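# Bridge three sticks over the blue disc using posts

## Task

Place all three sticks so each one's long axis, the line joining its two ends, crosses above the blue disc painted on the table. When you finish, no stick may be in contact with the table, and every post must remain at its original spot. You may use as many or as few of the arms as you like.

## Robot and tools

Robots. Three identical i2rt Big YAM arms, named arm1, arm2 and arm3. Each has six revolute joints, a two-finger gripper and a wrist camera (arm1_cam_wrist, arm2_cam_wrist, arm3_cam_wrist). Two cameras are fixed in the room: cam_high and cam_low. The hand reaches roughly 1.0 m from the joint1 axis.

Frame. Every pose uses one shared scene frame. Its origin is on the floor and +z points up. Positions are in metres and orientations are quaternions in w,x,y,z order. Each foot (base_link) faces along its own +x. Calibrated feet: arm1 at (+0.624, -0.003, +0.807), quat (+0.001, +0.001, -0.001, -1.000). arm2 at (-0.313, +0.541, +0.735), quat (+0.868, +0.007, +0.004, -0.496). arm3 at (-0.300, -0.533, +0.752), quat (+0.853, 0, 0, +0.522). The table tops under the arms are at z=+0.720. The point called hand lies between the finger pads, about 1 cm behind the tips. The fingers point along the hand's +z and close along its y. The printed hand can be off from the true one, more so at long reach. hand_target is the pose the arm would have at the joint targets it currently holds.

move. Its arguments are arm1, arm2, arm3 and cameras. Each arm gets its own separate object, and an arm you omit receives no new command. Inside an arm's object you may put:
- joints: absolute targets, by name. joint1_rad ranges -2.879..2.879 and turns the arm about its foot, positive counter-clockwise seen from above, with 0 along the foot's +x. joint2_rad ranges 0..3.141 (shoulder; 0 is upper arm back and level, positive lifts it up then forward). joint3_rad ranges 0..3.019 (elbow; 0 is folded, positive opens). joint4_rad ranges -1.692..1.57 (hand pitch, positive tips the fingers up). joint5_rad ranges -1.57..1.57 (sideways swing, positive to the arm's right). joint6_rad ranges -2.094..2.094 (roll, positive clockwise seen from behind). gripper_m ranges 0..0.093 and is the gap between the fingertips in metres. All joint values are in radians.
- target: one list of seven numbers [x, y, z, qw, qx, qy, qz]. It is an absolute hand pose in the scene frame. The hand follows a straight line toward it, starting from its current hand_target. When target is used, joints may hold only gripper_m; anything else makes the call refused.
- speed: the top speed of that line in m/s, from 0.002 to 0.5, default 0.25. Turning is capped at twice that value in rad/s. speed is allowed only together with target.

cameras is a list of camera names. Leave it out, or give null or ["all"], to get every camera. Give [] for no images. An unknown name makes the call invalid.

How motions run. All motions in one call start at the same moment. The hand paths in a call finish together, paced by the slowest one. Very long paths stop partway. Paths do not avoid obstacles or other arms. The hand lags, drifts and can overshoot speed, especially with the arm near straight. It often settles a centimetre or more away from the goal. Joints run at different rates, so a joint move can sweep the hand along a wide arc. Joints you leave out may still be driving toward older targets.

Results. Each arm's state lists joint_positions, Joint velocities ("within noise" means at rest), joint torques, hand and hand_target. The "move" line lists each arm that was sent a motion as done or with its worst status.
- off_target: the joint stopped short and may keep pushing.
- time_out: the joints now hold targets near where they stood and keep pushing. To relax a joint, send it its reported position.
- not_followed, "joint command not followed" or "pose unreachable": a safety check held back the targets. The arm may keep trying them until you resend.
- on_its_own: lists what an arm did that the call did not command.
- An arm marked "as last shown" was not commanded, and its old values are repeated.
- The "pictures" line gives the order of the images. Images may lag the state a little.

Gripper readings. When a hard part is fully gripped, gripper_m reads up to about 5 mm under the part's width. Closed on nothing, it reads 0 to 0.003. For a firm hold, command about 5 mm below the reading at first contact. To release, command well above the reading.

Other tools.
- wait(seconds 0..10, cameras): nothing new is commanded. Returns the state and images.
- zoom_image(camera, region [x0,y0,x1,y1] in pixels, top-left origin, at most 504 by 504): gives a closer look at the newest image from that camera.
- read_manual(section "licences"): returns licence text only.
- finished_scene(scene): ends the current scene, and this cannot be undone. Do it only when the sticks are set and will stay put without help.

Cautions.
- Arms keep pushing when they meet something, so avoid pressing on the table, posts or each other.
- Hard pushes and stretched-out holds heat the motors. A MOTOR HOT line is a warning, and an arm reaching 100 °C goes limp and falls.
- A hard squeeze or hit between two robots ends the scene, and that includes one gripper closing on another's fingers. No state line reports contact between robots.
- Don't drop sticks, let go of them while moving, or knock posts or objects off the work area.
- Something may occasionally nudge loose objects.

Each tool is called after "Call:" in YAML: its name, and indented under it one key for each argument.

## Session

Call:
move:

Call:
zoom_image:
  camera: "cam_high"
  region: [230, 90, 682, 406]

Scene clock: 0.00 s.
Joint torques (N m): no reading
Heat: arm1: hottest joint1_rad 28 °C; arm2: hottest joint2_rad 28 °C; arm3: hottest joint2_rad 33 °C.
Joint velocities: within noise
arm1.joint_positions: joint1_rad=+0.325 joint2_rad=+0.519 joint3_rad=+1.406 joint4_rad=-1.251 joint5_rad=+0.201 joint6_rad=-0.395 gripper_m=+0.09396
arm1.joint_status: not commanded
arm1.hand: x=+0.4256 y=-0.0311 z=+1.3928 quat_wxyz=(+0.100, -0.787, -0.235, +0.561) (m; scene frame)
arm1.hand_target: x=+0.4293 y=-0.0298 z=+1.4031 quat_wxyz=(+0.100, -0.781, -0.232, +0.571) (m; scene frame)
arm1.hand_status: not commanded
arm2.joint_positions: joint1_rad=-0.016 joint2_rad=+0.444 joint3_rad=+1.405 joint4_rad=-1.317 joint5_rad=-0.211 joint6_rad=+0.103 gripper_m=+0.09396
arm2.joint_status: not commanded
arm2.hand: x=-0.2049 y=+0.4126 z=+1.3151 quat_wxyz=(-0.541, -0.401, -0.718, +0.177) (m; scene frame)
arm2.hand_target: x=-0.2070 y=+0.4161 z=+1.3260 quat_wxyz=(-0.550, -0.396, -0.712, +0.183) (m; scene frame)
arm2.hand_status: not commanded
arm3.joint_positions: joint1_rad=-0.128 joint2_rad=+0.494 joint3_rad=+1.321 joint4_rad=-1.510 joint5_rad=+0.214 joint6_rad=+0.129 gripper_m=+0.09396
arm3.joint_status: not commanded
arm3.hand: x=-0.1741 y=-0.4153 z=+1.2491 quat_wxyz=(-0.414, +0.325, -0.838, -0.141) (m; scene frame)
arm3.hand_target: x=-0.1751 y=-0.4168 z=+1.2599 quat_wxyz=(-0.424, +0.321, -0.834, -0.148) (m; scene frame)
arm3.hand_status: not commanded
pictures: arm1_cam_wrist, arm2_cam_wrist, arm3_cam_wrist, cam_high, cam_low
Images, in order (width x height): arm1_cam_wrist 672x504, arm2_cam_wrist 672x504, arm3_cam_wrist 672x504, cam_high 896x504, cam_low 896x504.

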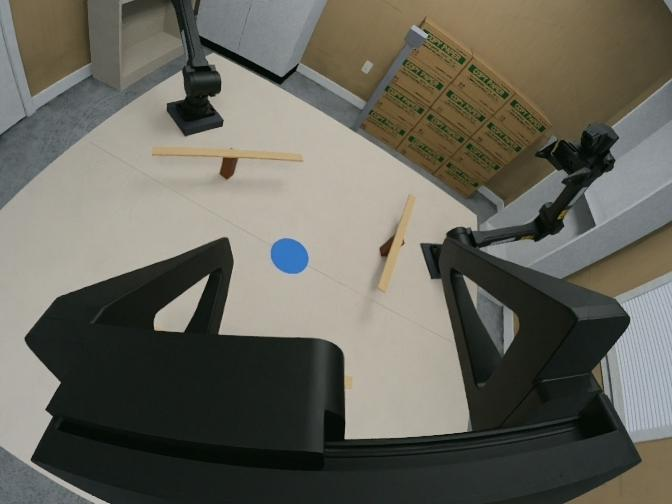

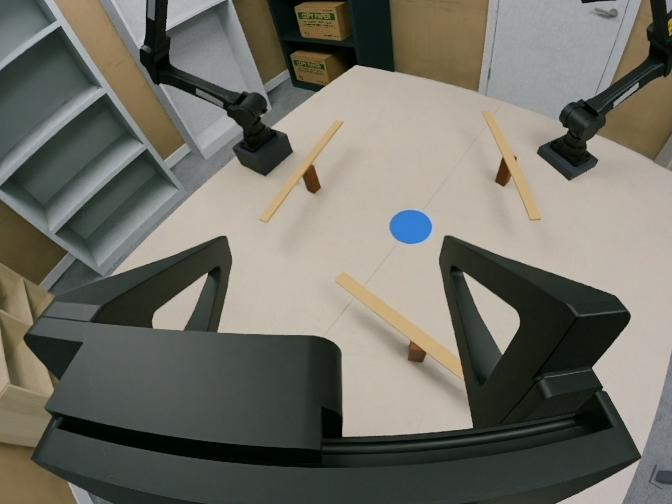

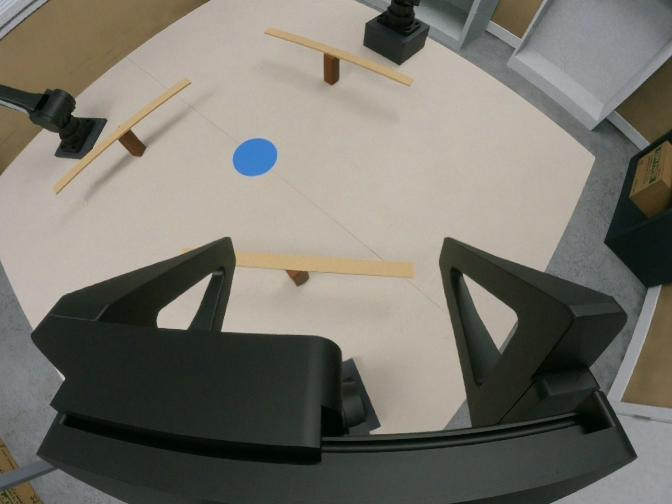

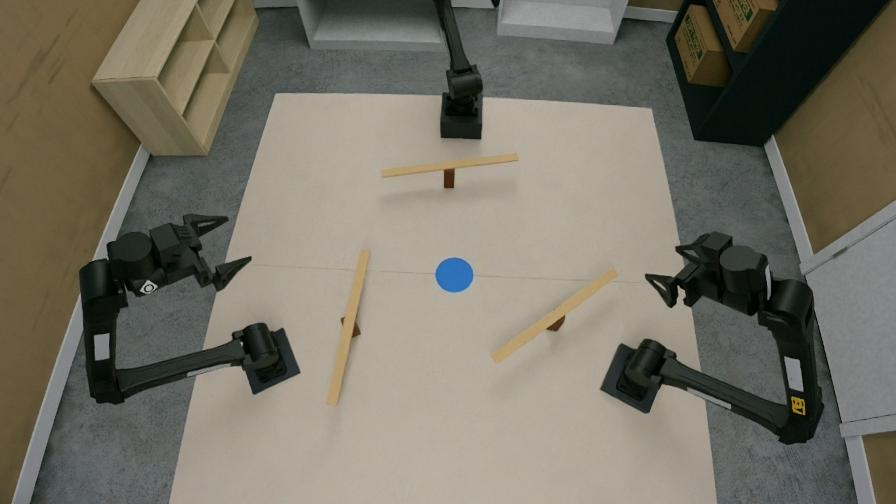

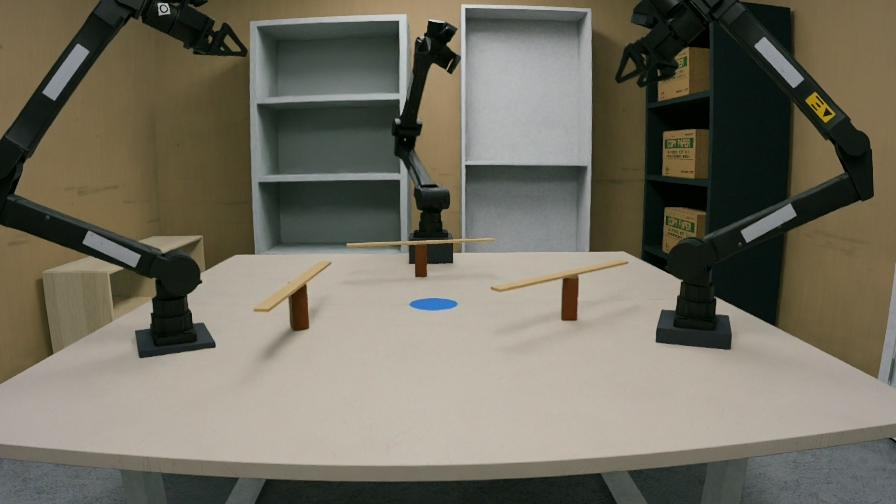

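Scaled by 1.115 from the camera's 896x504 image, which has a finer 1280x720 frame.

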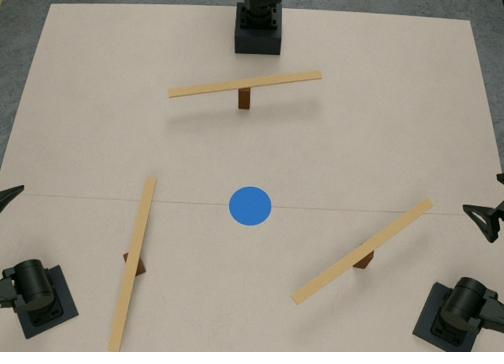

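Call:
move:
  arm1: {"target":[0.354,-0.031,0.91,0,-0.766,0.643,0],"speed":0.4}
  arm2: {"target":[-0.240,0.299,0.91,0,0.0349,0.9994,0],"speed":0.4}
  arm3: {"target":[-0.115,-0.335,0.91,0,-0.8976,0.4407,0],"speed":0.4}
  cameras: ["arm1_cam_wrist","arm2_cam_wrist","arm3_cam_wrist"]

Scene clock: 5.23 s.
Joint torques (N m): arm1=[-0.26 -4.95 8.64 0.61 -0.04 0.1] | arm2=[2.32 -3.08 8.79 0.88 0.02 -0.1] | arm3=[-0.97 -6.3 10.39 0.54 0 -0.11]
Heat: arm1: hottest joint1_rad 28 °C; arm2: hottest joint2_rad 28 °C; arm3: hottest joint2_rad 33 °C.
move: arm1 done; arm2 done; arm3 done
Joint velocities: within noise
arm1.joint_positions: joint1_rad=+0.112 joint2_rad=+1.126 joint3_rad=+0.727 joint4_rad=-1.179 joint5_rad=+0.005 joint6_rad=+1.497 gripper_m=+0.09396
arm1.joint_status: not commanded
arm1.hand: x=+0.3557 y=-0.0317 z=+0.9116 quat_wxyz=(+0.004, -0.770, +0.638, -0.002) (m; scene frame)
arm1.hand_target: x=+0.3540 y=-0.0310 z=+0.9100 quat_wxyz=(+0.000, -0.766, +0.643, +0.000) (m; scene frame)
arm1.hand_status: done (0.002 m and 0.9 deg from the pose sent, 0.488 m and 126.3 deg at the start)
arm2.joint_positions: joint1_rad=-0.238 joint2_rad=+0.980 joint3_rad=+0.841 joint4_rad=-1.421 joint5_rad=+0.003 joint6_rad=-1.186 gripper_m=+0.09397
arm2.joint_status: not commanded
arm2.hand: x=-0.2426 y=+0.3000 z=+0.9124 quat_wxyz=(+0.000, -0.045, -0.999, -0.003) (m; scene frame)
arm2.hand_target: x=-0.2401 y=+0.2991 z=+0.9100 quat_wxyz=(+0.000, -0.035, -0.999, +0.000) (m; scene frame)
arm2.hand_status: done (0.004 m and 1.2 deg from the pose sent, 0.422 m and 86.0 deg at the start)
arm3.joint_positions: joint1_rad=-0.282 joint2_rad=+1.070 joint3_rad=+0.828 joint4_rad=-1.344 joint5_rad=-0.001 joint6_rad=-1.395 gripper_m=+0.09397
arm3.joint_status: not commanded
arm3.hand: x=-0.1175 y=-0.3392 z=+0.9080 quat_wxyz=(+0.007, +0.894, -0.449, -0.003) (m; scene frame)
arm3.hand_target: x=-0.1150 y=-0.3350 z=+0.9101 quat_wxyz=(+0.000, +0.898, -0.441, +0.000) (m; scene frame)
arm3.hand_status: done (0.005 m and 1.4 deg from the pose sent, 0.353 m and 97.3 deg at the start)
pictures: arm1_cam_wrist, arm2_cam_wrist, arm3_cam_wrist
Images, in order (width x height): arm1_cam_wrist 672x504, arm2_cam_wrist 672x504, arm3_cam_wrist 672x504.

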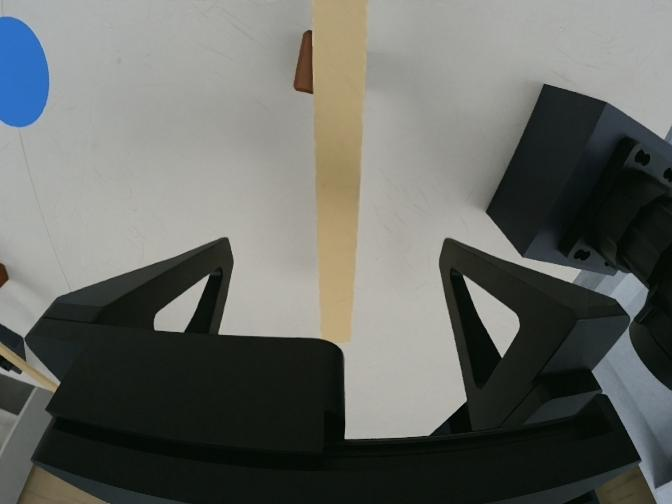

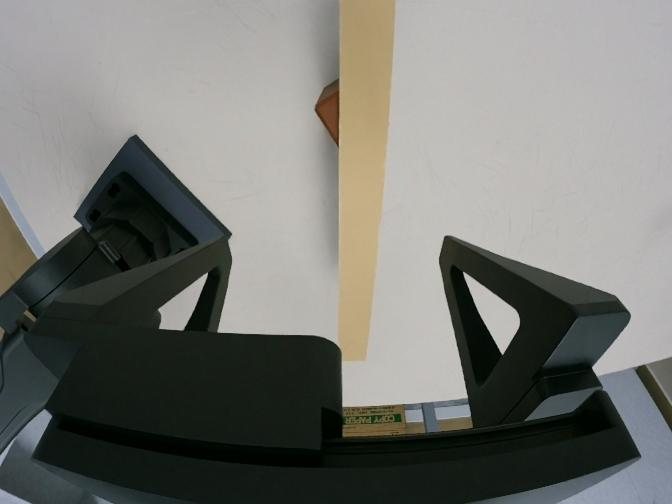

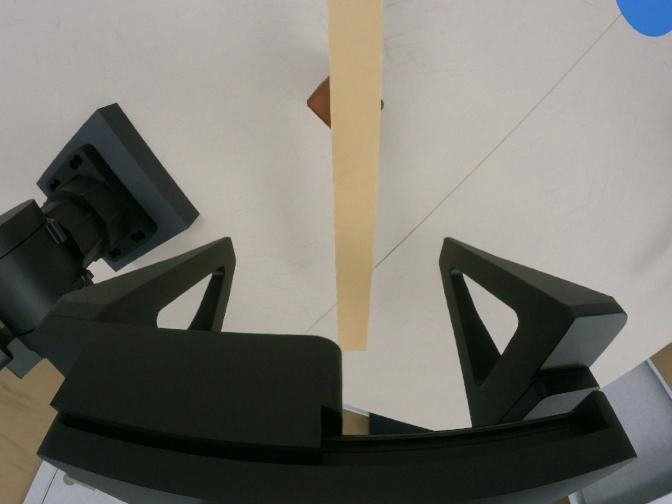

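Call:
move:
  arm1: {"target":[0.355,-0.029,0.824,0,-0.7632,0.6461,0],"speed":0.2,"joints":{"gripper_m":0.06}}
  arm2: {"target":[-0.2405,0.2815,0.824,0,0.0349,0.9994,0],"speed":0.2,"joints":{"gripper_m":0.06}}
  arm3: {"target":[-0.104,-0.327,0.824,0,-0.9033,0.4289,0],"speed":0.2,"joints":{"gripper_m":0.06}}

Scene clock: 8.80 s.
Joint torques (N m): arm1=[0.91 -6.48 7.46 0.57 -0.06 0.08] | arm2=[0.38 -4.13 8.24 0.87 0.01 -0.08] | arm3=[-1.61 -7.82 9.57 0.49 0 -0.12]
Heat: arm1: hottest joint1_rad 28 °C; arm2: hottest joint2_rad 28 °C; arm3: hottest joint2_rad 33 °C.
move: arm1 done; arm2 done; arm3 done
Joint velocities: within noise
arm1.joint_positions: joint1_rad=+0.108 joint2_rad=+1.280 joint3_rad=+0.581 joint4_rad=-0.878 joint5_rad=+0.005 joint6_rad=+1.498 gripper_m=+0.06012
arm1.joint_status: all done
arm1.hand: x=+0.3568 y=-0.0306 z=+0.8255 quat_wxyz=(+0.004, -0.769, +0.640, -0.002) (m; scene frame)
arm1.hand_target: x=+0.3549 y=-0.0290 z=+0.8241 quat_wxyz=(+0.000, -0.763, +0.646, +0.000) (m; scene frame)
arm1.hand_status: done (0.003 m and 1.1 deg from the pose sent, 0.088 m and 1.4 deg at the start)
arm2.joint_positions: joint1_rad=-0.240 joint2_rad=+1.114 joint3_rad=+0.690 joint4_rad=-1.139 joint5_rad=+0.003 joint6_rad=-1.210 gripper_m=+0.06011
arm2.joint_status: all done
arm2.hand: x=-0.2379 y=+0.2842 z=+0.8258 quat_wxyz=(+0.000, -0.035, -0.999, -0.004) (m; scene frame)
arm2.hand_target: x=-0.2405 y=+0.2816 z=+0.8240 quat_wxyz=(+0.000, -0.035, -0.999, +0.000) (m; scene frame)
arm2.hand_status: done (0.004 m and 0.4 deg from the pose sent, 0.090 m and 1.2 deg at the start)
arm3.joint_positions: joint1_rad=-0.282 joint2_rad=+1.213 joint3_rad=+0.686 joint4_rad=-1.063 joint5_rad=-0.001 joint6_rad=-1.430 gripper_m=+0.06009
arm3.joint_status: all done
arm3.hand: x=-0.1093 y=-0.3305 z=+0.8215 quat_wxyz=(+0.008, +0.901, -0.433, -0.003) (m; scene frame)
arm3.hand_target: x=-0.1040 y=-0.3271 z=+0.8241 quat_wxyz=(+0.000, +0.903, -0.429, +0.000) (m; scene frame)
arm3.hand_status: done (0.007 m and 1.1 deg from the pose sent, 0.086 m and 2.7 deg at the start)
pictures: arm1_cam_wrist, arm2_cam_wrist, arm3_cam_wrist, cam_high, cam_low
Images, in order (width x height): arm1_cam_wrist 672x504, arm2_cam_wrist 672x504, arm3_cam_wrist 672x504, cam_high 896x504, cam_low 896x504.

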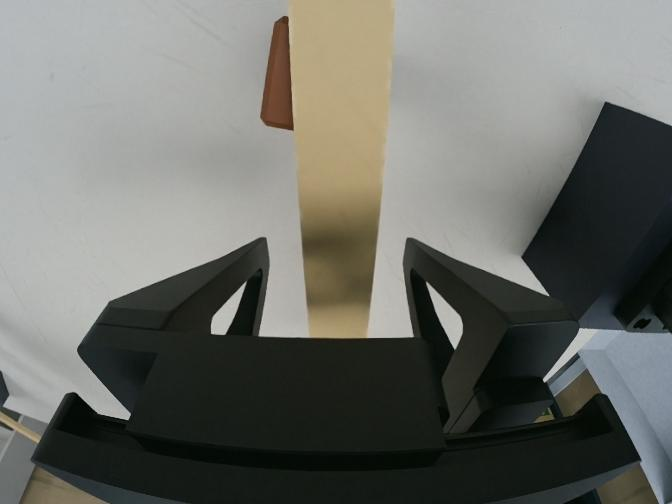

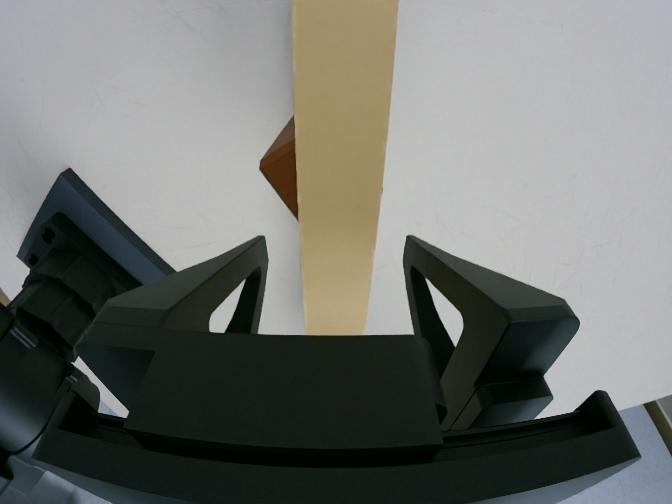

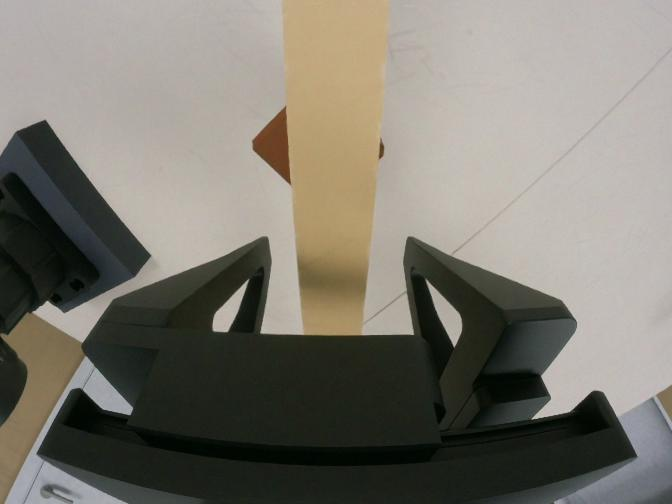

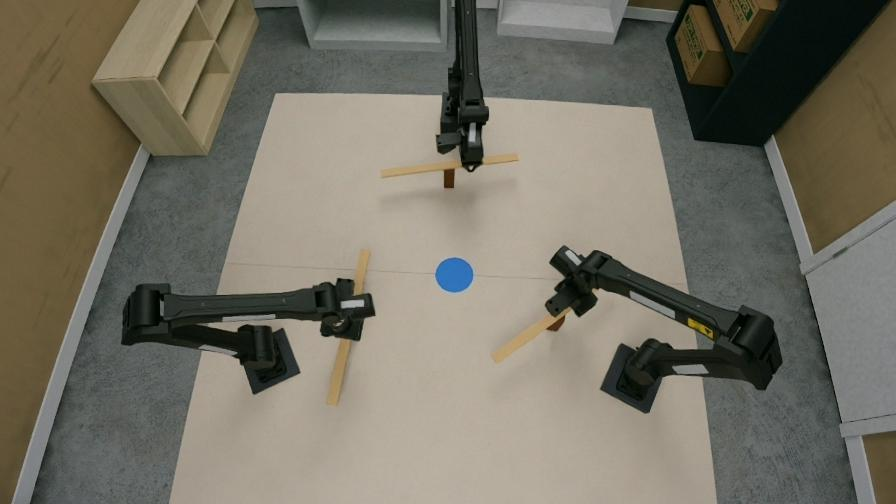

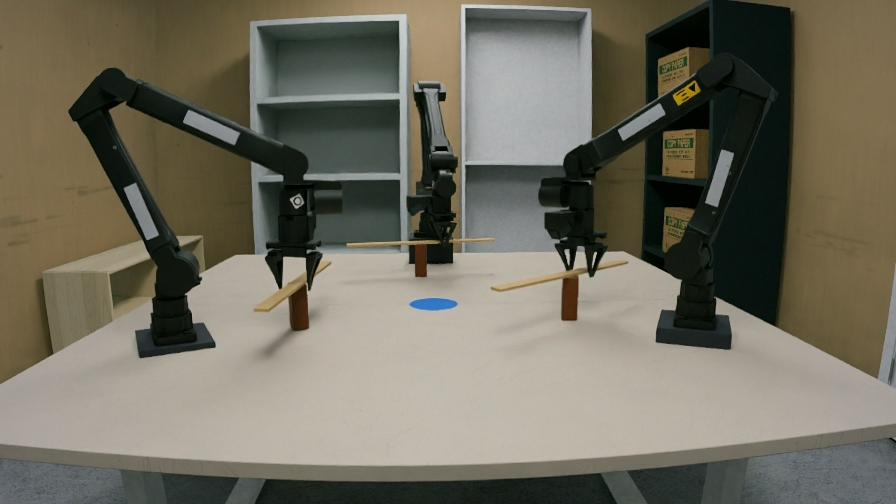

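Call:
move:
  arm1: {"joints":{"gripper_m":0.015}}
  arm2: {"joints":{"gripper_m":0.015}}
  arm3: {"joints":{"gripper_m":0.015}}
  cameras: ["cam_high"]

Call:
zoom_image:
  camera: "cam_high"
  region: [300, 120, 636, 410]

Scene clock: 10.93 s.
Joint torques (N m): arm1=[-0.21 -5.07 7.13 0.55 -0.04 0.03] | arm2=[0.38 -4.07 8.24 0.84 0 -0.06] | arm3=[-1.49 -7.88 9.52 0.51 -0.01 -0.11]
Heat: arm1: hottest joint1_rad 28 °C; arm2: hottest joint2_rad 28 °C; arm3: hottest joint2_rad 33 °C.
move: arm1 off_target; arm2 off_target; arm3 off_target
Joint velocities: within noise
arm1.joint_positions: joint1_rad=+0.108 joint2_rad=+1.280 joint3_rad=+0.581 joint4_rad=-0.878 joint5_rad=+0.005 joint6_rad=+1.499 gripper_m=+0.02785
arm1.joint_status: gripper_m off_target (ended at +0.02787, target +0.01500)
arm1.hand: x=+0.3567 y=-0.0306 z=+0.8255 quat_wxyz=(+0.004, -0.768, +0.640, -0.002) (m; scene frame)
arm1.hand_target: x=+0.3549 y=-0.0290 z=+0.8241 quat_wxyz=(+0.000, -0.763, +0.646, +0.000) (m; scene frame)
arm1.hand_status: not commanded
arm2.joint_positions: joint1_rad=-0.240 joint2_rad=+1.114 joint3_rad=+0.690 joint4_rad=-1.138 joint5_rad=+0.004 joint6_rad=-1.212 gripper_m=+0.02716
arm2.joint_status: gripper_m off_target (ended at +0.02718, target +0.01500)
arm2.hand: x=-0.2379 y=+0.2839 z=+0.8258 quat_wxyz=(+0.000, -0.033, -0.999, -0.003) (m; scene frame)
arm2.hand_target: x=-0.2405 y=+0.2815 z=+0.8240 quat_wxyz=(+0.000, -0.035, -0.999, +0.000) (m; scene frame)
arm2.hand_status: not commanded
arm3.joint_positions: joint1_rad=-0.282 joint2_rad=+1.213 joint3_rad=+0.686 joint4_rad=-1.062 joint5_rad=-0.001 joint6_rad=-1.432 gripper_m=+0.02724
arm3.joint_status: gripper_m off_target (ended at +0.02726, target +0.01500)
arm3.hand: x=-0.1092 y=-0.3304 z=+0.8215 quat_wxyz=(+0.008, +0.902, -0.432, -0.003) (m; scene frame)
arm3.hand_target: x=-0.1040 y=-0.3271 z=+0.8241 quat_wxyz=(+0.000, +0.903, -0.429, +0.000) (m; scene frame)
arm3.hand_status: not commanded
pictures: cam_high
Images, in order (width x height): cam_high 896x504.

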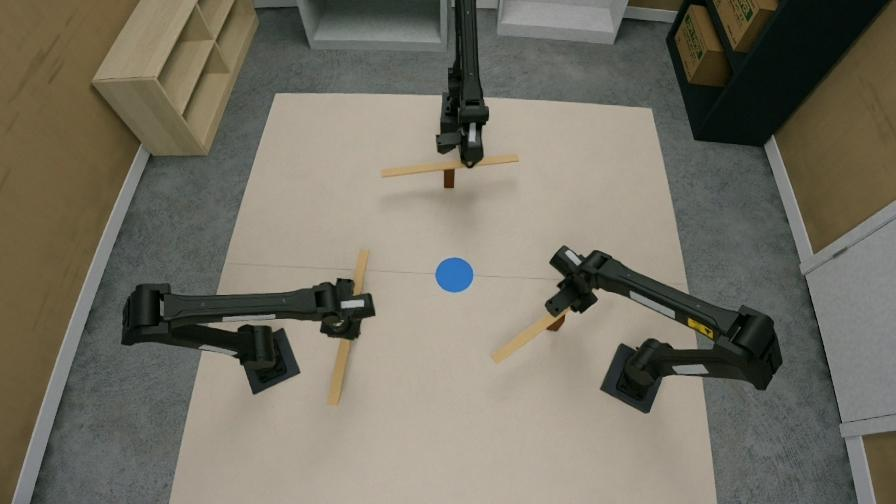

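Scaled by 1.500 from the camera's 896x504 image, which has a finer 1280x720 frame.

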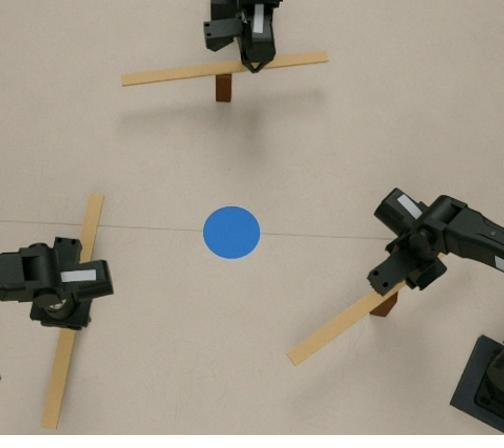

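Call:
move:
  arm1: {"target":[0.355,-0.029,0.92,0,-0.7632,0.6461,0],"speed":0.25}
  arm2: {"target":[-0.2405,0.2815,0.925,0,0.0349,0.9994,0],"speed":0.25}
  arm3: {"target":[-0.104,-0.327,0.92,0,-0.9033,0.4289,0],"speed":0.25}
  cameras: ["cam_high"]

Call:
move:
  arm1: {"target":[0.204,-0.063,0.905,0.0109,0.9853,0.0689,-0.1560],"speed":0.35}
  arm3: {"target":[-0.153,-0.104,0.905,0.1308,-0.5416,0.8260,0.0858],"speed":0.35}
  cameras: ["cam_high","cam_low"]

Scene clock: 17.40 s.
Joint torques (N m): arm1=[-0.03 -5.25 12.25 -0.53 0.02 0] | arm2=[0.62 -3.84 13.03 -0.24 -0.03 -0.05] | arm3=[-1.67 -7.06 12.92 -0.21 -0.06 -0.09]
Heat: arm1: hottest joint1_rad 28 °C; arm2: hottest joint2_rad 28 °C; arm3: hottest joint2_rad 33 °C.
move: arm1 off_target; arm2 off_target; arm3 off_target
Joint velocities: within noise
arm1.joint_positions: joint1_rad=+0.108 joint2_rad=+1.108 joint3_rad=+0.698 joint4_rad=-1.186 joint5_rad=+0.005 joint6_rad=+1.500 gripper_m=+0.02785
arm1.joint_status: not commanded
arm1.hand: x=+0.3683 y=-0.0293 z=+0.9058 quat_wxyz=(+0.011, -0.768, +0.640, -0.009) (m; scene frame)
arm1.hand_target: x=+0.3554 y=-0.0289 z=+0.9199 quat_wxyz=(+0.000, -0.763, +0.646, +0.000) (m; scene frame)
arm1.hand_status: off_target (0.019 m and 1.8 deg from the pose sent, 0.095 m and 1.0 deg at the start)
arm2.joint_positions: joint1_rad=-0.240 joint2_rad=+1.025 joint3_rad=+0.851 joint4_rad=-1.421 joint5_rad=+0.004 joint6_rad=-1.212 gripper_m=+0.02716
arm2.joint_status: not commanded
arm2.hand: x=-0.2418 y=+0.2948 z=+0.9062 quat_wxyz=(+0.006, -0.033, -0.999, -0.019) (m; scene frame)
arm2.hand_target: x=-0.2406 y=+0.2821 z=+0.9248 quat_wxyz=(+0.000, -0.035, -0.999, +0.000) (m; scene frame)
arm2.hand_status: off_target (0.023 m and 2.3 deg from the pose sent, 0.099 m and 0.4 deg at the start)
arm3.joint_positions: joint1_rad=-0.282 joint2_rad=+1.105 joint3_rad=+0.847 joint4_rad=-1.341 joint5_rad=+0.000 joint6_rad=-1.432 gripper_m=+0.02724
arm3.joint_status: not commanded
arm3.hand: x=-0.1118 y=-0.3335 z=+0.9065 quat_wxyz=(+0.013, +0.902, -0.432, -0.004) (m; scene frame)
arm3.hand_target: x=-0.1042 y=-0.3273 z=+0.9199 quat_wxyz=(+0.000, +0.903, -0.429, +0.000) (m; scene frame)
arm3.hand_status: off_target (0.017 m and 1.6 deg from the pose sent, 0.099 m and 1.1 deg at the start)
pictures: cam_high
Images, in order (width x height): cam_high 896x504.

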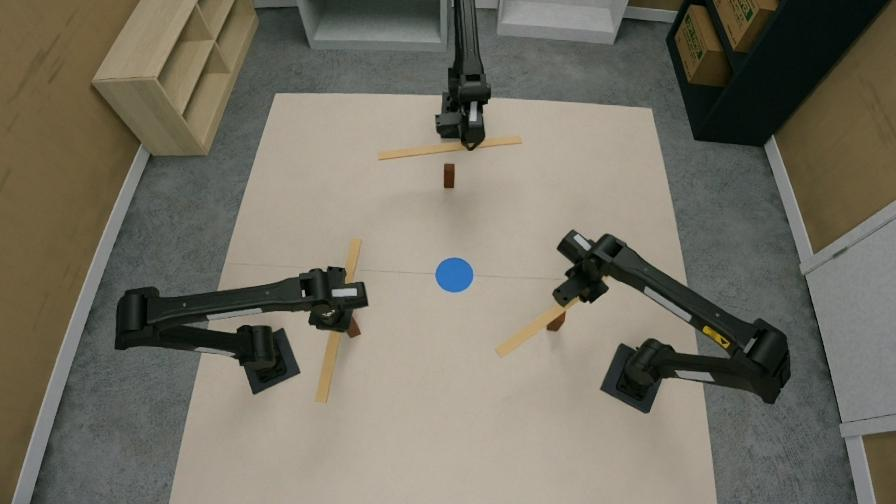

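Scene clock: 20.60 s.
Joint torques (N m): arm1=[0.09 -7.18 13.7 1.01 -0.14 -0.14] | arm2=[0.67 -3.9 12.98 -0.23 -0.03 -0.05] | arm3=[-0.91 -11.46 14.87 1.18 0.16 0.11]
Heat: arm1: hottest joint1_rad 28 °C; arm2: hottest joint2_rad 28 °C; arm3: hottest joint2_rad 33 °C.
move: arm1 off_target; arm3 off_target
Joint velocities: within noise
arm1.joint_positions: joint1_rad=+0.153 joint2_rad=+1.348 joint3_rad=+0.814 joint4_rad=-0.783 joint5_rad=+0.008 joint6_rad=+0.014 gripper_m=+0.02784
arm1.joint_status: not commanded
arm1.hand: x=+0.2333 y=-0.0615 z=+0.8864 quat_wxyz=(-0.008, -0.990, -0.069, +0.125) (m; scene frame)
arm1.hand_target: x=+0.2057 y=-0.0627 z=+0.9059 quat_wxyz=(-0.011, -0.985, -0.069, +0.156) (m; scene frame)
arm1.hand_status: off_target (0.035 m and 3.6 deg from the pose sent, 0.168 m and 89.4 deg at the start)
arm2: as last shown
arm3.joint_positions: joint1_rad=+0.150 joint2_rad=+1.366 joint3_rad=+0.987 joint4_rad=-0.935 joint5_rad=+0.026 joint6_rad=+0.074 gripper_m=+0.02722
arm3.joint_status: not commanded
arm3.hand: x=-0.1595 y=-0.1279 z=+0.8862 quat_wxyz=(-0.109, +0.548, -0.827, -0.069) (m; scene frame)
arm3.hand_target: x=-0.1536 y=-0.1054 z=+0.9055 quat_wxyz=(-0.131, +0.542, -0.826, -0.086) (m; scene frame)
arm3.hand_status: off_target (0.031 m and 3.3 deg from the pose sent, 0.233 m and 64.9 deg at the start)
pictures: cam_high, cam_low
Images, in order (width x height): cam_high 896x504, cam_low 896x504.

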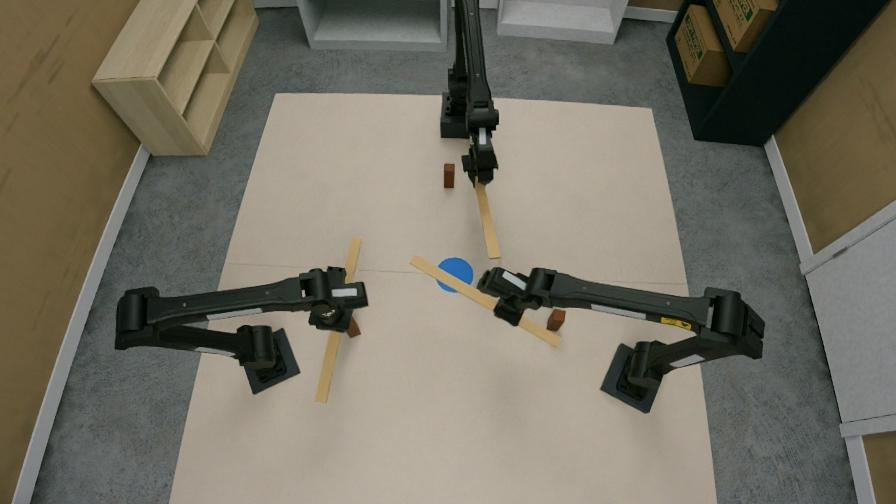

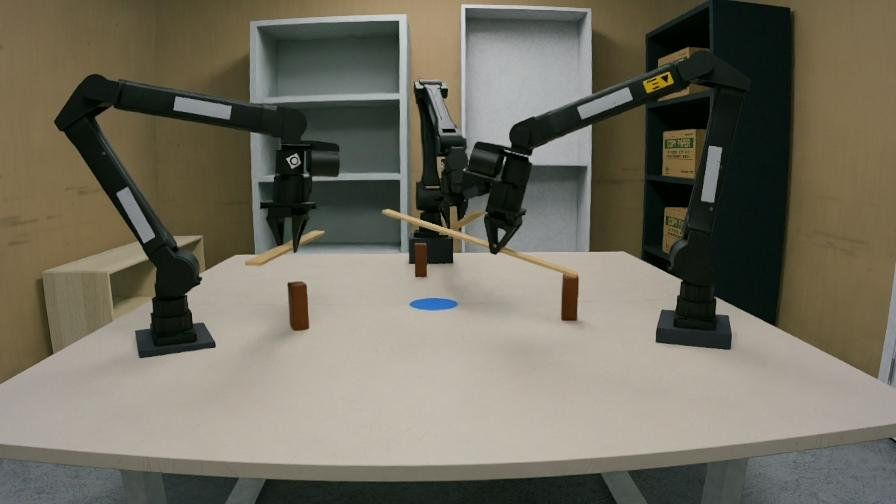

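Call:
move:
  arm2: {"target":[-0.018,0.186,0.912,0.1404,0.4345,0.8870,-0.0688],"speed":0.35}
  cameras: ["cam_high","cam_low"]

Call:
zoom_image:
  camera: "cam_high"
  region: [300, 120, 620, 380]

Scene clock: 23.40 s.
Joint torques (N m): arm1=[1.08 -7.88 13.53 1.07 -0.16 -0.07] | arm2=[2.08 -8 14.83 1.44 0.13 0.16] | arm3=[-1.08 -11.4 14.78 1.17 0.15 0.13]
Heat: arm1: hottest joint3_rad 29 °C; arm2: hottest joint2_rad 28 °C; arm3: hottest joint2_rad 33 °C.
move: arm2 off_target
Joint velocities: within noise
arm1, arm3: as last shown
arm1.joint_positions: joint1_rad=+0.153 joint2_rad=+1.348 joint3_rad=+0.814 joint4_rad=-0.783 joint5_rad=+0.008 joint6_rad=+0.013 gripper_m=+0.02784
arm1.hand_target: x=+0.2056 y=-0.0627 z=+0.9059 quat_wxyz=(-0.011, -0.985, -0.069, +0.156) (m; scene frame)
arm2.joint_positions: joint1_rad=+0.171 joint2_rad=+1.348 joint3_rad=+1.032 joint4_rad=-1.003 joint5_rad=+0.023 joint6_rad=+0.033 gripper_m=+0.02714
arm2.joint_status: not commanded
arm2.hand: x=-0.0393 y=+0.2077 z=+0.8855 quat_wxyz=(-0.107, -0.434, -0.893, +0.054) (m; scene frame)
arm2.hand_target: x=-0.0195 y=+0.1878 z=+0.9128 quat_wxyz=(-0.141, -0.434, -0.887, +0.069) (m; scene frame)
arm2.hand_status: off_target (0.040 m and 4.2 deg from the pose sent, 0.249 m and 52.1 deg at the start)
pictures: cam_high, cam_low
Images, in order (width x height): cam_high 896x504, cam_low 896x504.

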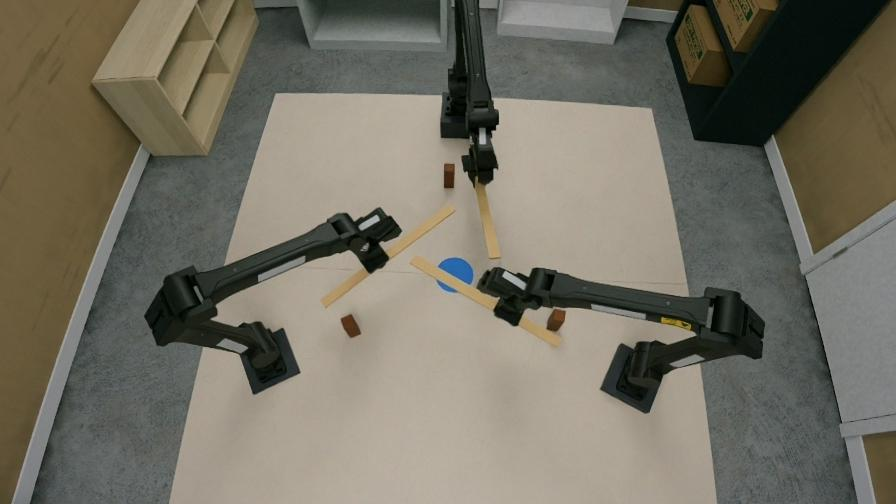

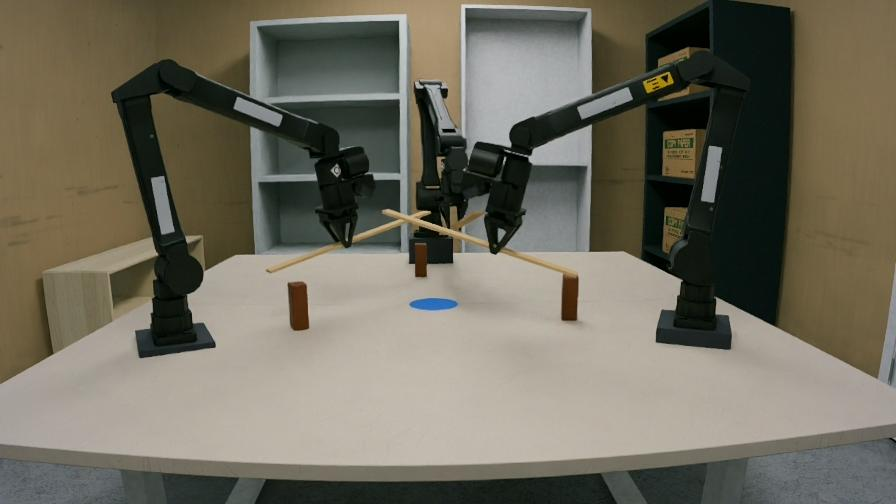

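Scaled by 1.575 from the camera's 896x504 image, which has a finer 1280x720 frame.

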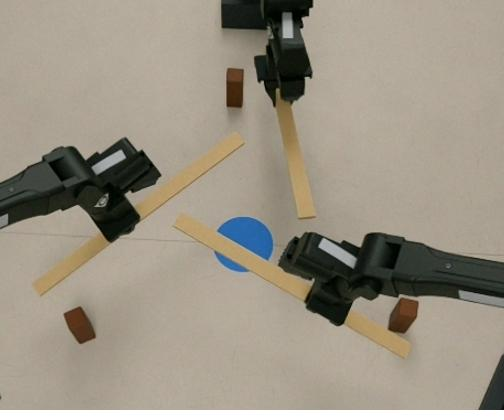

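Call:
move:
  arm1: {"target":[0.192,0.013,0.905,0.0109,0.9853,0.0689,-0.1560],"speed":0.12}
  arm2: {"target":[-0.078,0.141,0.912,0.1404,0.4345,0.8870,-0.0688],"speed":0.12}
  arm3: {"target":[-0.082,-0.140,0.905,0.1300,-0.5488,0.8213,0.0869],"speed":0.12}
  cameras: ["cam_high","cam_low"]

Call:
zoom_image:
  camera: "cam_high"
  region: [300, 120, 620, 380]

Call:
zoom_image:
  camera: "cam_low"
  region: [260, 180, 620, 340]

Scene clock: 27.97 s.
Joint torques (N m): arm1=[0.67 -7.71 13.52 0.99 -0.23 -0.11] | arm2=[0.79 -7.65 14.69 1.36 -0.1 -0.08] | arm3=[-1.26 -11.99 13.98 1.11 -0.06 -0.11]
Heat: arm1: hottest joint3_rad 31 °C; arm2: hottest joint2_rad 29 °C; arm3: hottest joint2_rad 33 °C.
move: arm1 off_target; arm2 off_target; arm3 off_target
Joint velocities: within noise
arm1.joint_positions: joint1_rad=-0.055 joint2_rad=+1.374 joint3_rad=+0.837 joint4_rad=-0.783 joint5_rad=-0.056 joint6_rad=-0.181 gripper_m=+0.02785
arm1.joint_status: not commanded
arm1.hand: x=+0.2201 y=+0.0096 z=+0.8861 quat_wxyz=(-0.014, -0.990, -0.067, +0.127) (m; scene frame)
arm1.hand_target: x=+0.1936 y=+0.0131 z=+0.9059 quat_wxyz=(-0.011, -0.985, -0.069, +0.156) (m; scene frame)
arm1.hand_status: off_target (0.034 m and 3.4 deg from the pose sent, 0.087 m and 3.6 deg at the start)
arm2.joint_positions: joint1_rad=+0.000 joint2_rad=+1.348 joint3_rad=+1.042 joint4_rad=-1.003 joint5_rad=-0.031 joint6_rad=-0.122 gripper_m=+0.02714
arm2.joint_status: not commanded
arm2.hand: x=-0.0899 y=+0.1677 z=+0.8887 quat_wxyz=(-0.114, -0.438, -0.890, +0.051) (m; scene frame)
arm2.hand_target: x=-0.0791 y=+0.1428 z=+0.9126 quat_wxyz=(-0.141, -0.435, -0.887, +0.069) (m; scene frame)
arm2.hand_status: off_target (0.037 m and 3.7 deg from the pose sent, 0.082 m and 4.2 deg at the start)
arm3.joint_positions: joint1_rad=-0.047 joint2_rad=+1.366 joint3_rad=+0.987 joint4_rad=-0.935 joint5_rad=-0.037 joint6_rad=-0.109 gripper_m=+0.02722
arm3.joint_status: not commanded
arm3.hand: x=-0.0923 y=-0.1579 z=+0.8862 quat_wxyz=(-0.106, +0.545, -0.828, -0.075) (m; scene frame)
arm3.hand_target: x=-0.0826 y=-0.1410 z=+0.9054 quat_wxyz=(-0.130, +0.549, -0.821, -0.087) (m; scene frame)
arm3.hand_status: off_target (0.028 m and 3.2 deg from the pose sent, 0.081 m and 3.3 deg at the start)
pictures: cam_high, cam_low
Images, in order (width x height): cam_high 896x504, cam_low 896x504.

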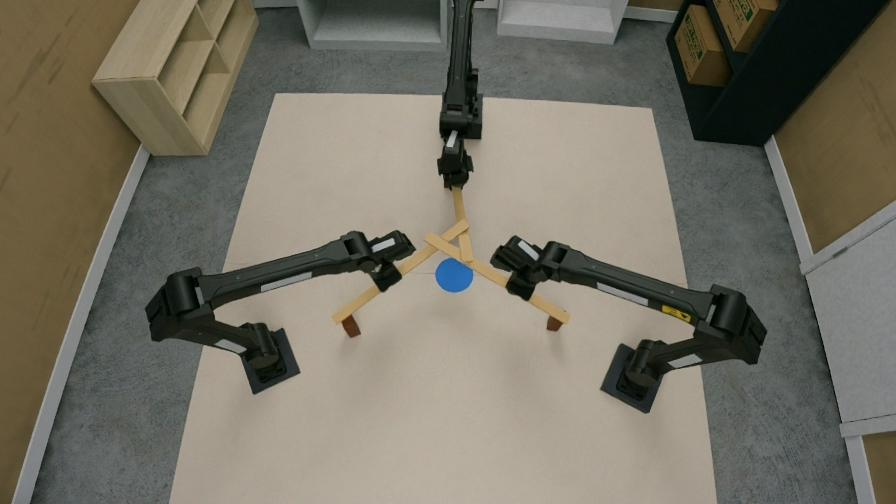

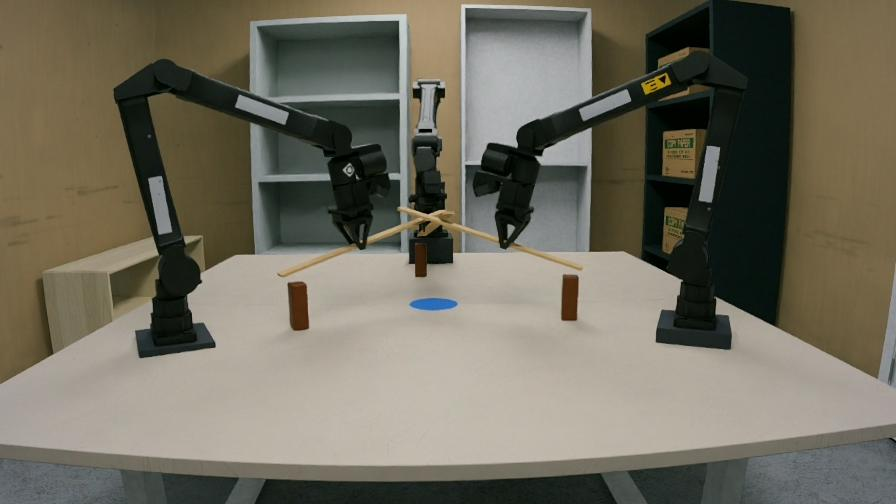

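Scaled by 1.575 from the camera's 896x504 image, which has a finer 1280x720 frame.

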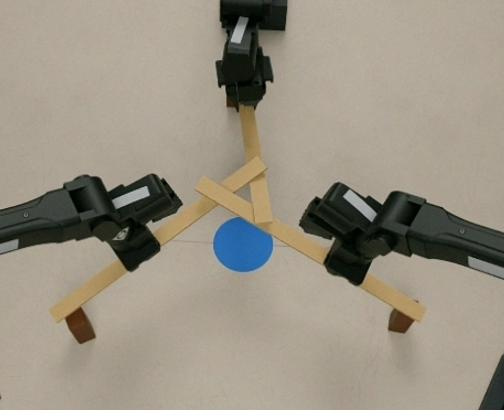

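Scaled by 1.400 from the camera's 896x504 image, which has a finer 1280x720 frame.

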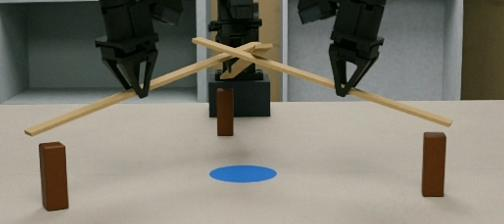

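Call:
move:
  arm1: {"target":[0.173,0.0205,0.892,0.0085,0.9901,0.0693,-0.1216],"speed":0.1}
  arm2: {"target":[-0.091,0.134,0.900,0.1095,0.4366,0.8913,-0.0536],"speed":0.1}
  arm3: {"target":[-0.0823,-0.140,0.894,0.0999,-0.5693,0.8131,0.0699],"speed":0.1}
  cameras: ["cam_high","cam_low"]

Call:
zoom_image:
  camera: "cam_high"
  region: [300, 120, 620, 380]

Call:
zoom_image:
  camera: "cam_low"
  region: [260, 180, 620, 340]

Scene clock: 33.67 s.
Joint torques (N m): arm1=[-0.21 -9.64 13.44 -0.01 0 -0.06] | arm2=[0.62 -8.41 14.68 0.24 -0.05 -0.07] | arm3=[-1.49 -12.51 14.84 0.39 -0.08 -0.11]
Heat: arm1: hottest joint3_rad 32 °C; arm2: hottest joint3_rad 33 °C; arm3: hottest joint2_rad 34 °C.
move: arm1 off_target; arm2 off_target; arm3 off_target
Joint velocities: within noise
arm1.joint_positions: joint1_rad=-0.060 joint2_rad=+1.480 joint3_rad=+0.921 joint4_rad=-0.807 joint5_rad=-0.051 joint6_rad=-0.199 gripper_m=+0.02785
arm1.joint_status: not commanded
arm1.hand: x=+0.1949 y=+0.0139 z=+0.8746 quat_wxyz=(-0.013, -0.992, -0.073, +0.104) (m; scene frame)
arm1.hand_target: x=+0.1740 y=+0.0205 z=+0.8924 quat_wxyz=(-0.008, -0.990, -0.069, +0.122) (m; scene frame)
arm1.hand_status: off_target (0.029 m and 2.2 deg from the pose sent, 0.049 m and 0.9 deg at the start)
arm2.joint_positions: joint1_rad=-0.030 joint2_rad=+1.398 joint3_rad=+1.069 joint4_rad=-1.030 joint5_rad=-0.031 joint6_rad=-0.157 gripper_m=+0.02714
arm2.joint_status: not commanded
arm2.hand: x=-0.0986 y=+0.1575 z=+0.8775 quat_wxyz=(-0.092, -0.437, -0.894, +0.041) (m; scene frame)
arm2.hand_target: x=-0.0918 y=+0.1354 z=+0.9002 quat_wxyz=(-0.110, -0.437, -0.891, +0.054) (m; scene frame)
arm2.hand_status: off_target (0.033 m and 2.5 deg from the pose sent, 0.036 m and 0.6 deg at the start)
arm3.joint_positions: joint1_rad=-0.047 joint2_rad=+1.411 joint3_rad=+1.007 joint4_rad=-0.970 joint5_rad=-0.039 joint6_rad=-0.154 gripper_m=+0.02722
arm3.joint_status: not commanded
arm3.hand: x=-0.0929 y=-0.1583 z=+0.8743 quat_wxyz=(-0.080, +0.565, -0.819, -0.060) (m; scene frame)
arm3.hand_target: x=-0.0829 y=-0.1410 z=+0.8943 quat_wxyz=(-0.100, +0.569, -0.813, -0.070) (m; scene frame)
arm3.hand_status: off_target (0.029 m and 2.6 deg from the pose sent, 0.022 m and 3.4 deg at the start)
pictures: cam_high, cam_low
Images, in order (width x height): cam_high 896x504, cam_low 896x504.

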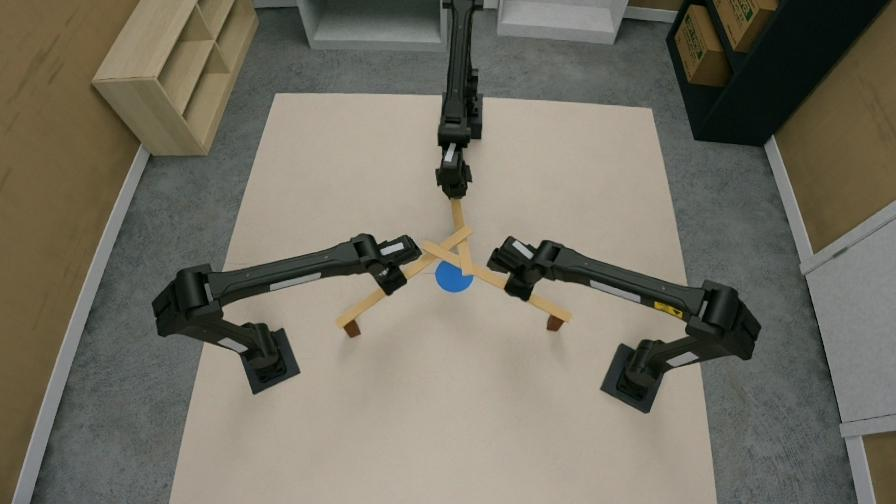

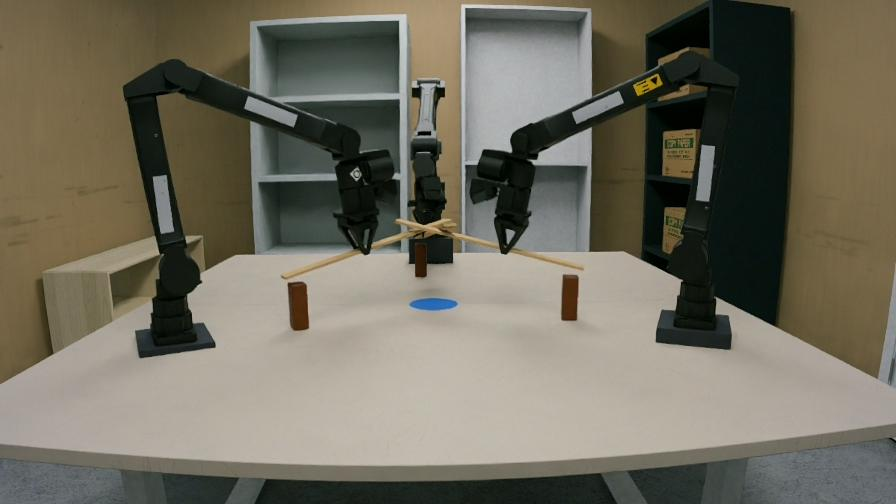

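Scaled by 1.575 from the camera's 896x504 image, which has a finer 1280x720 frame.

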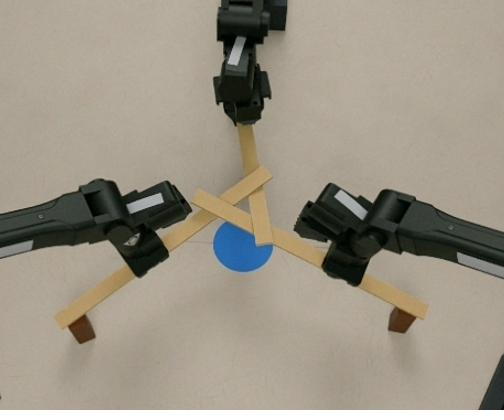

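Scaled by 1.400 from the camera's 896x504 image, which has a finer 1280x720 frame.

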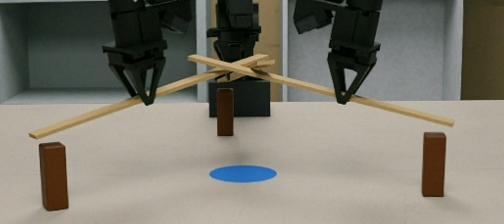

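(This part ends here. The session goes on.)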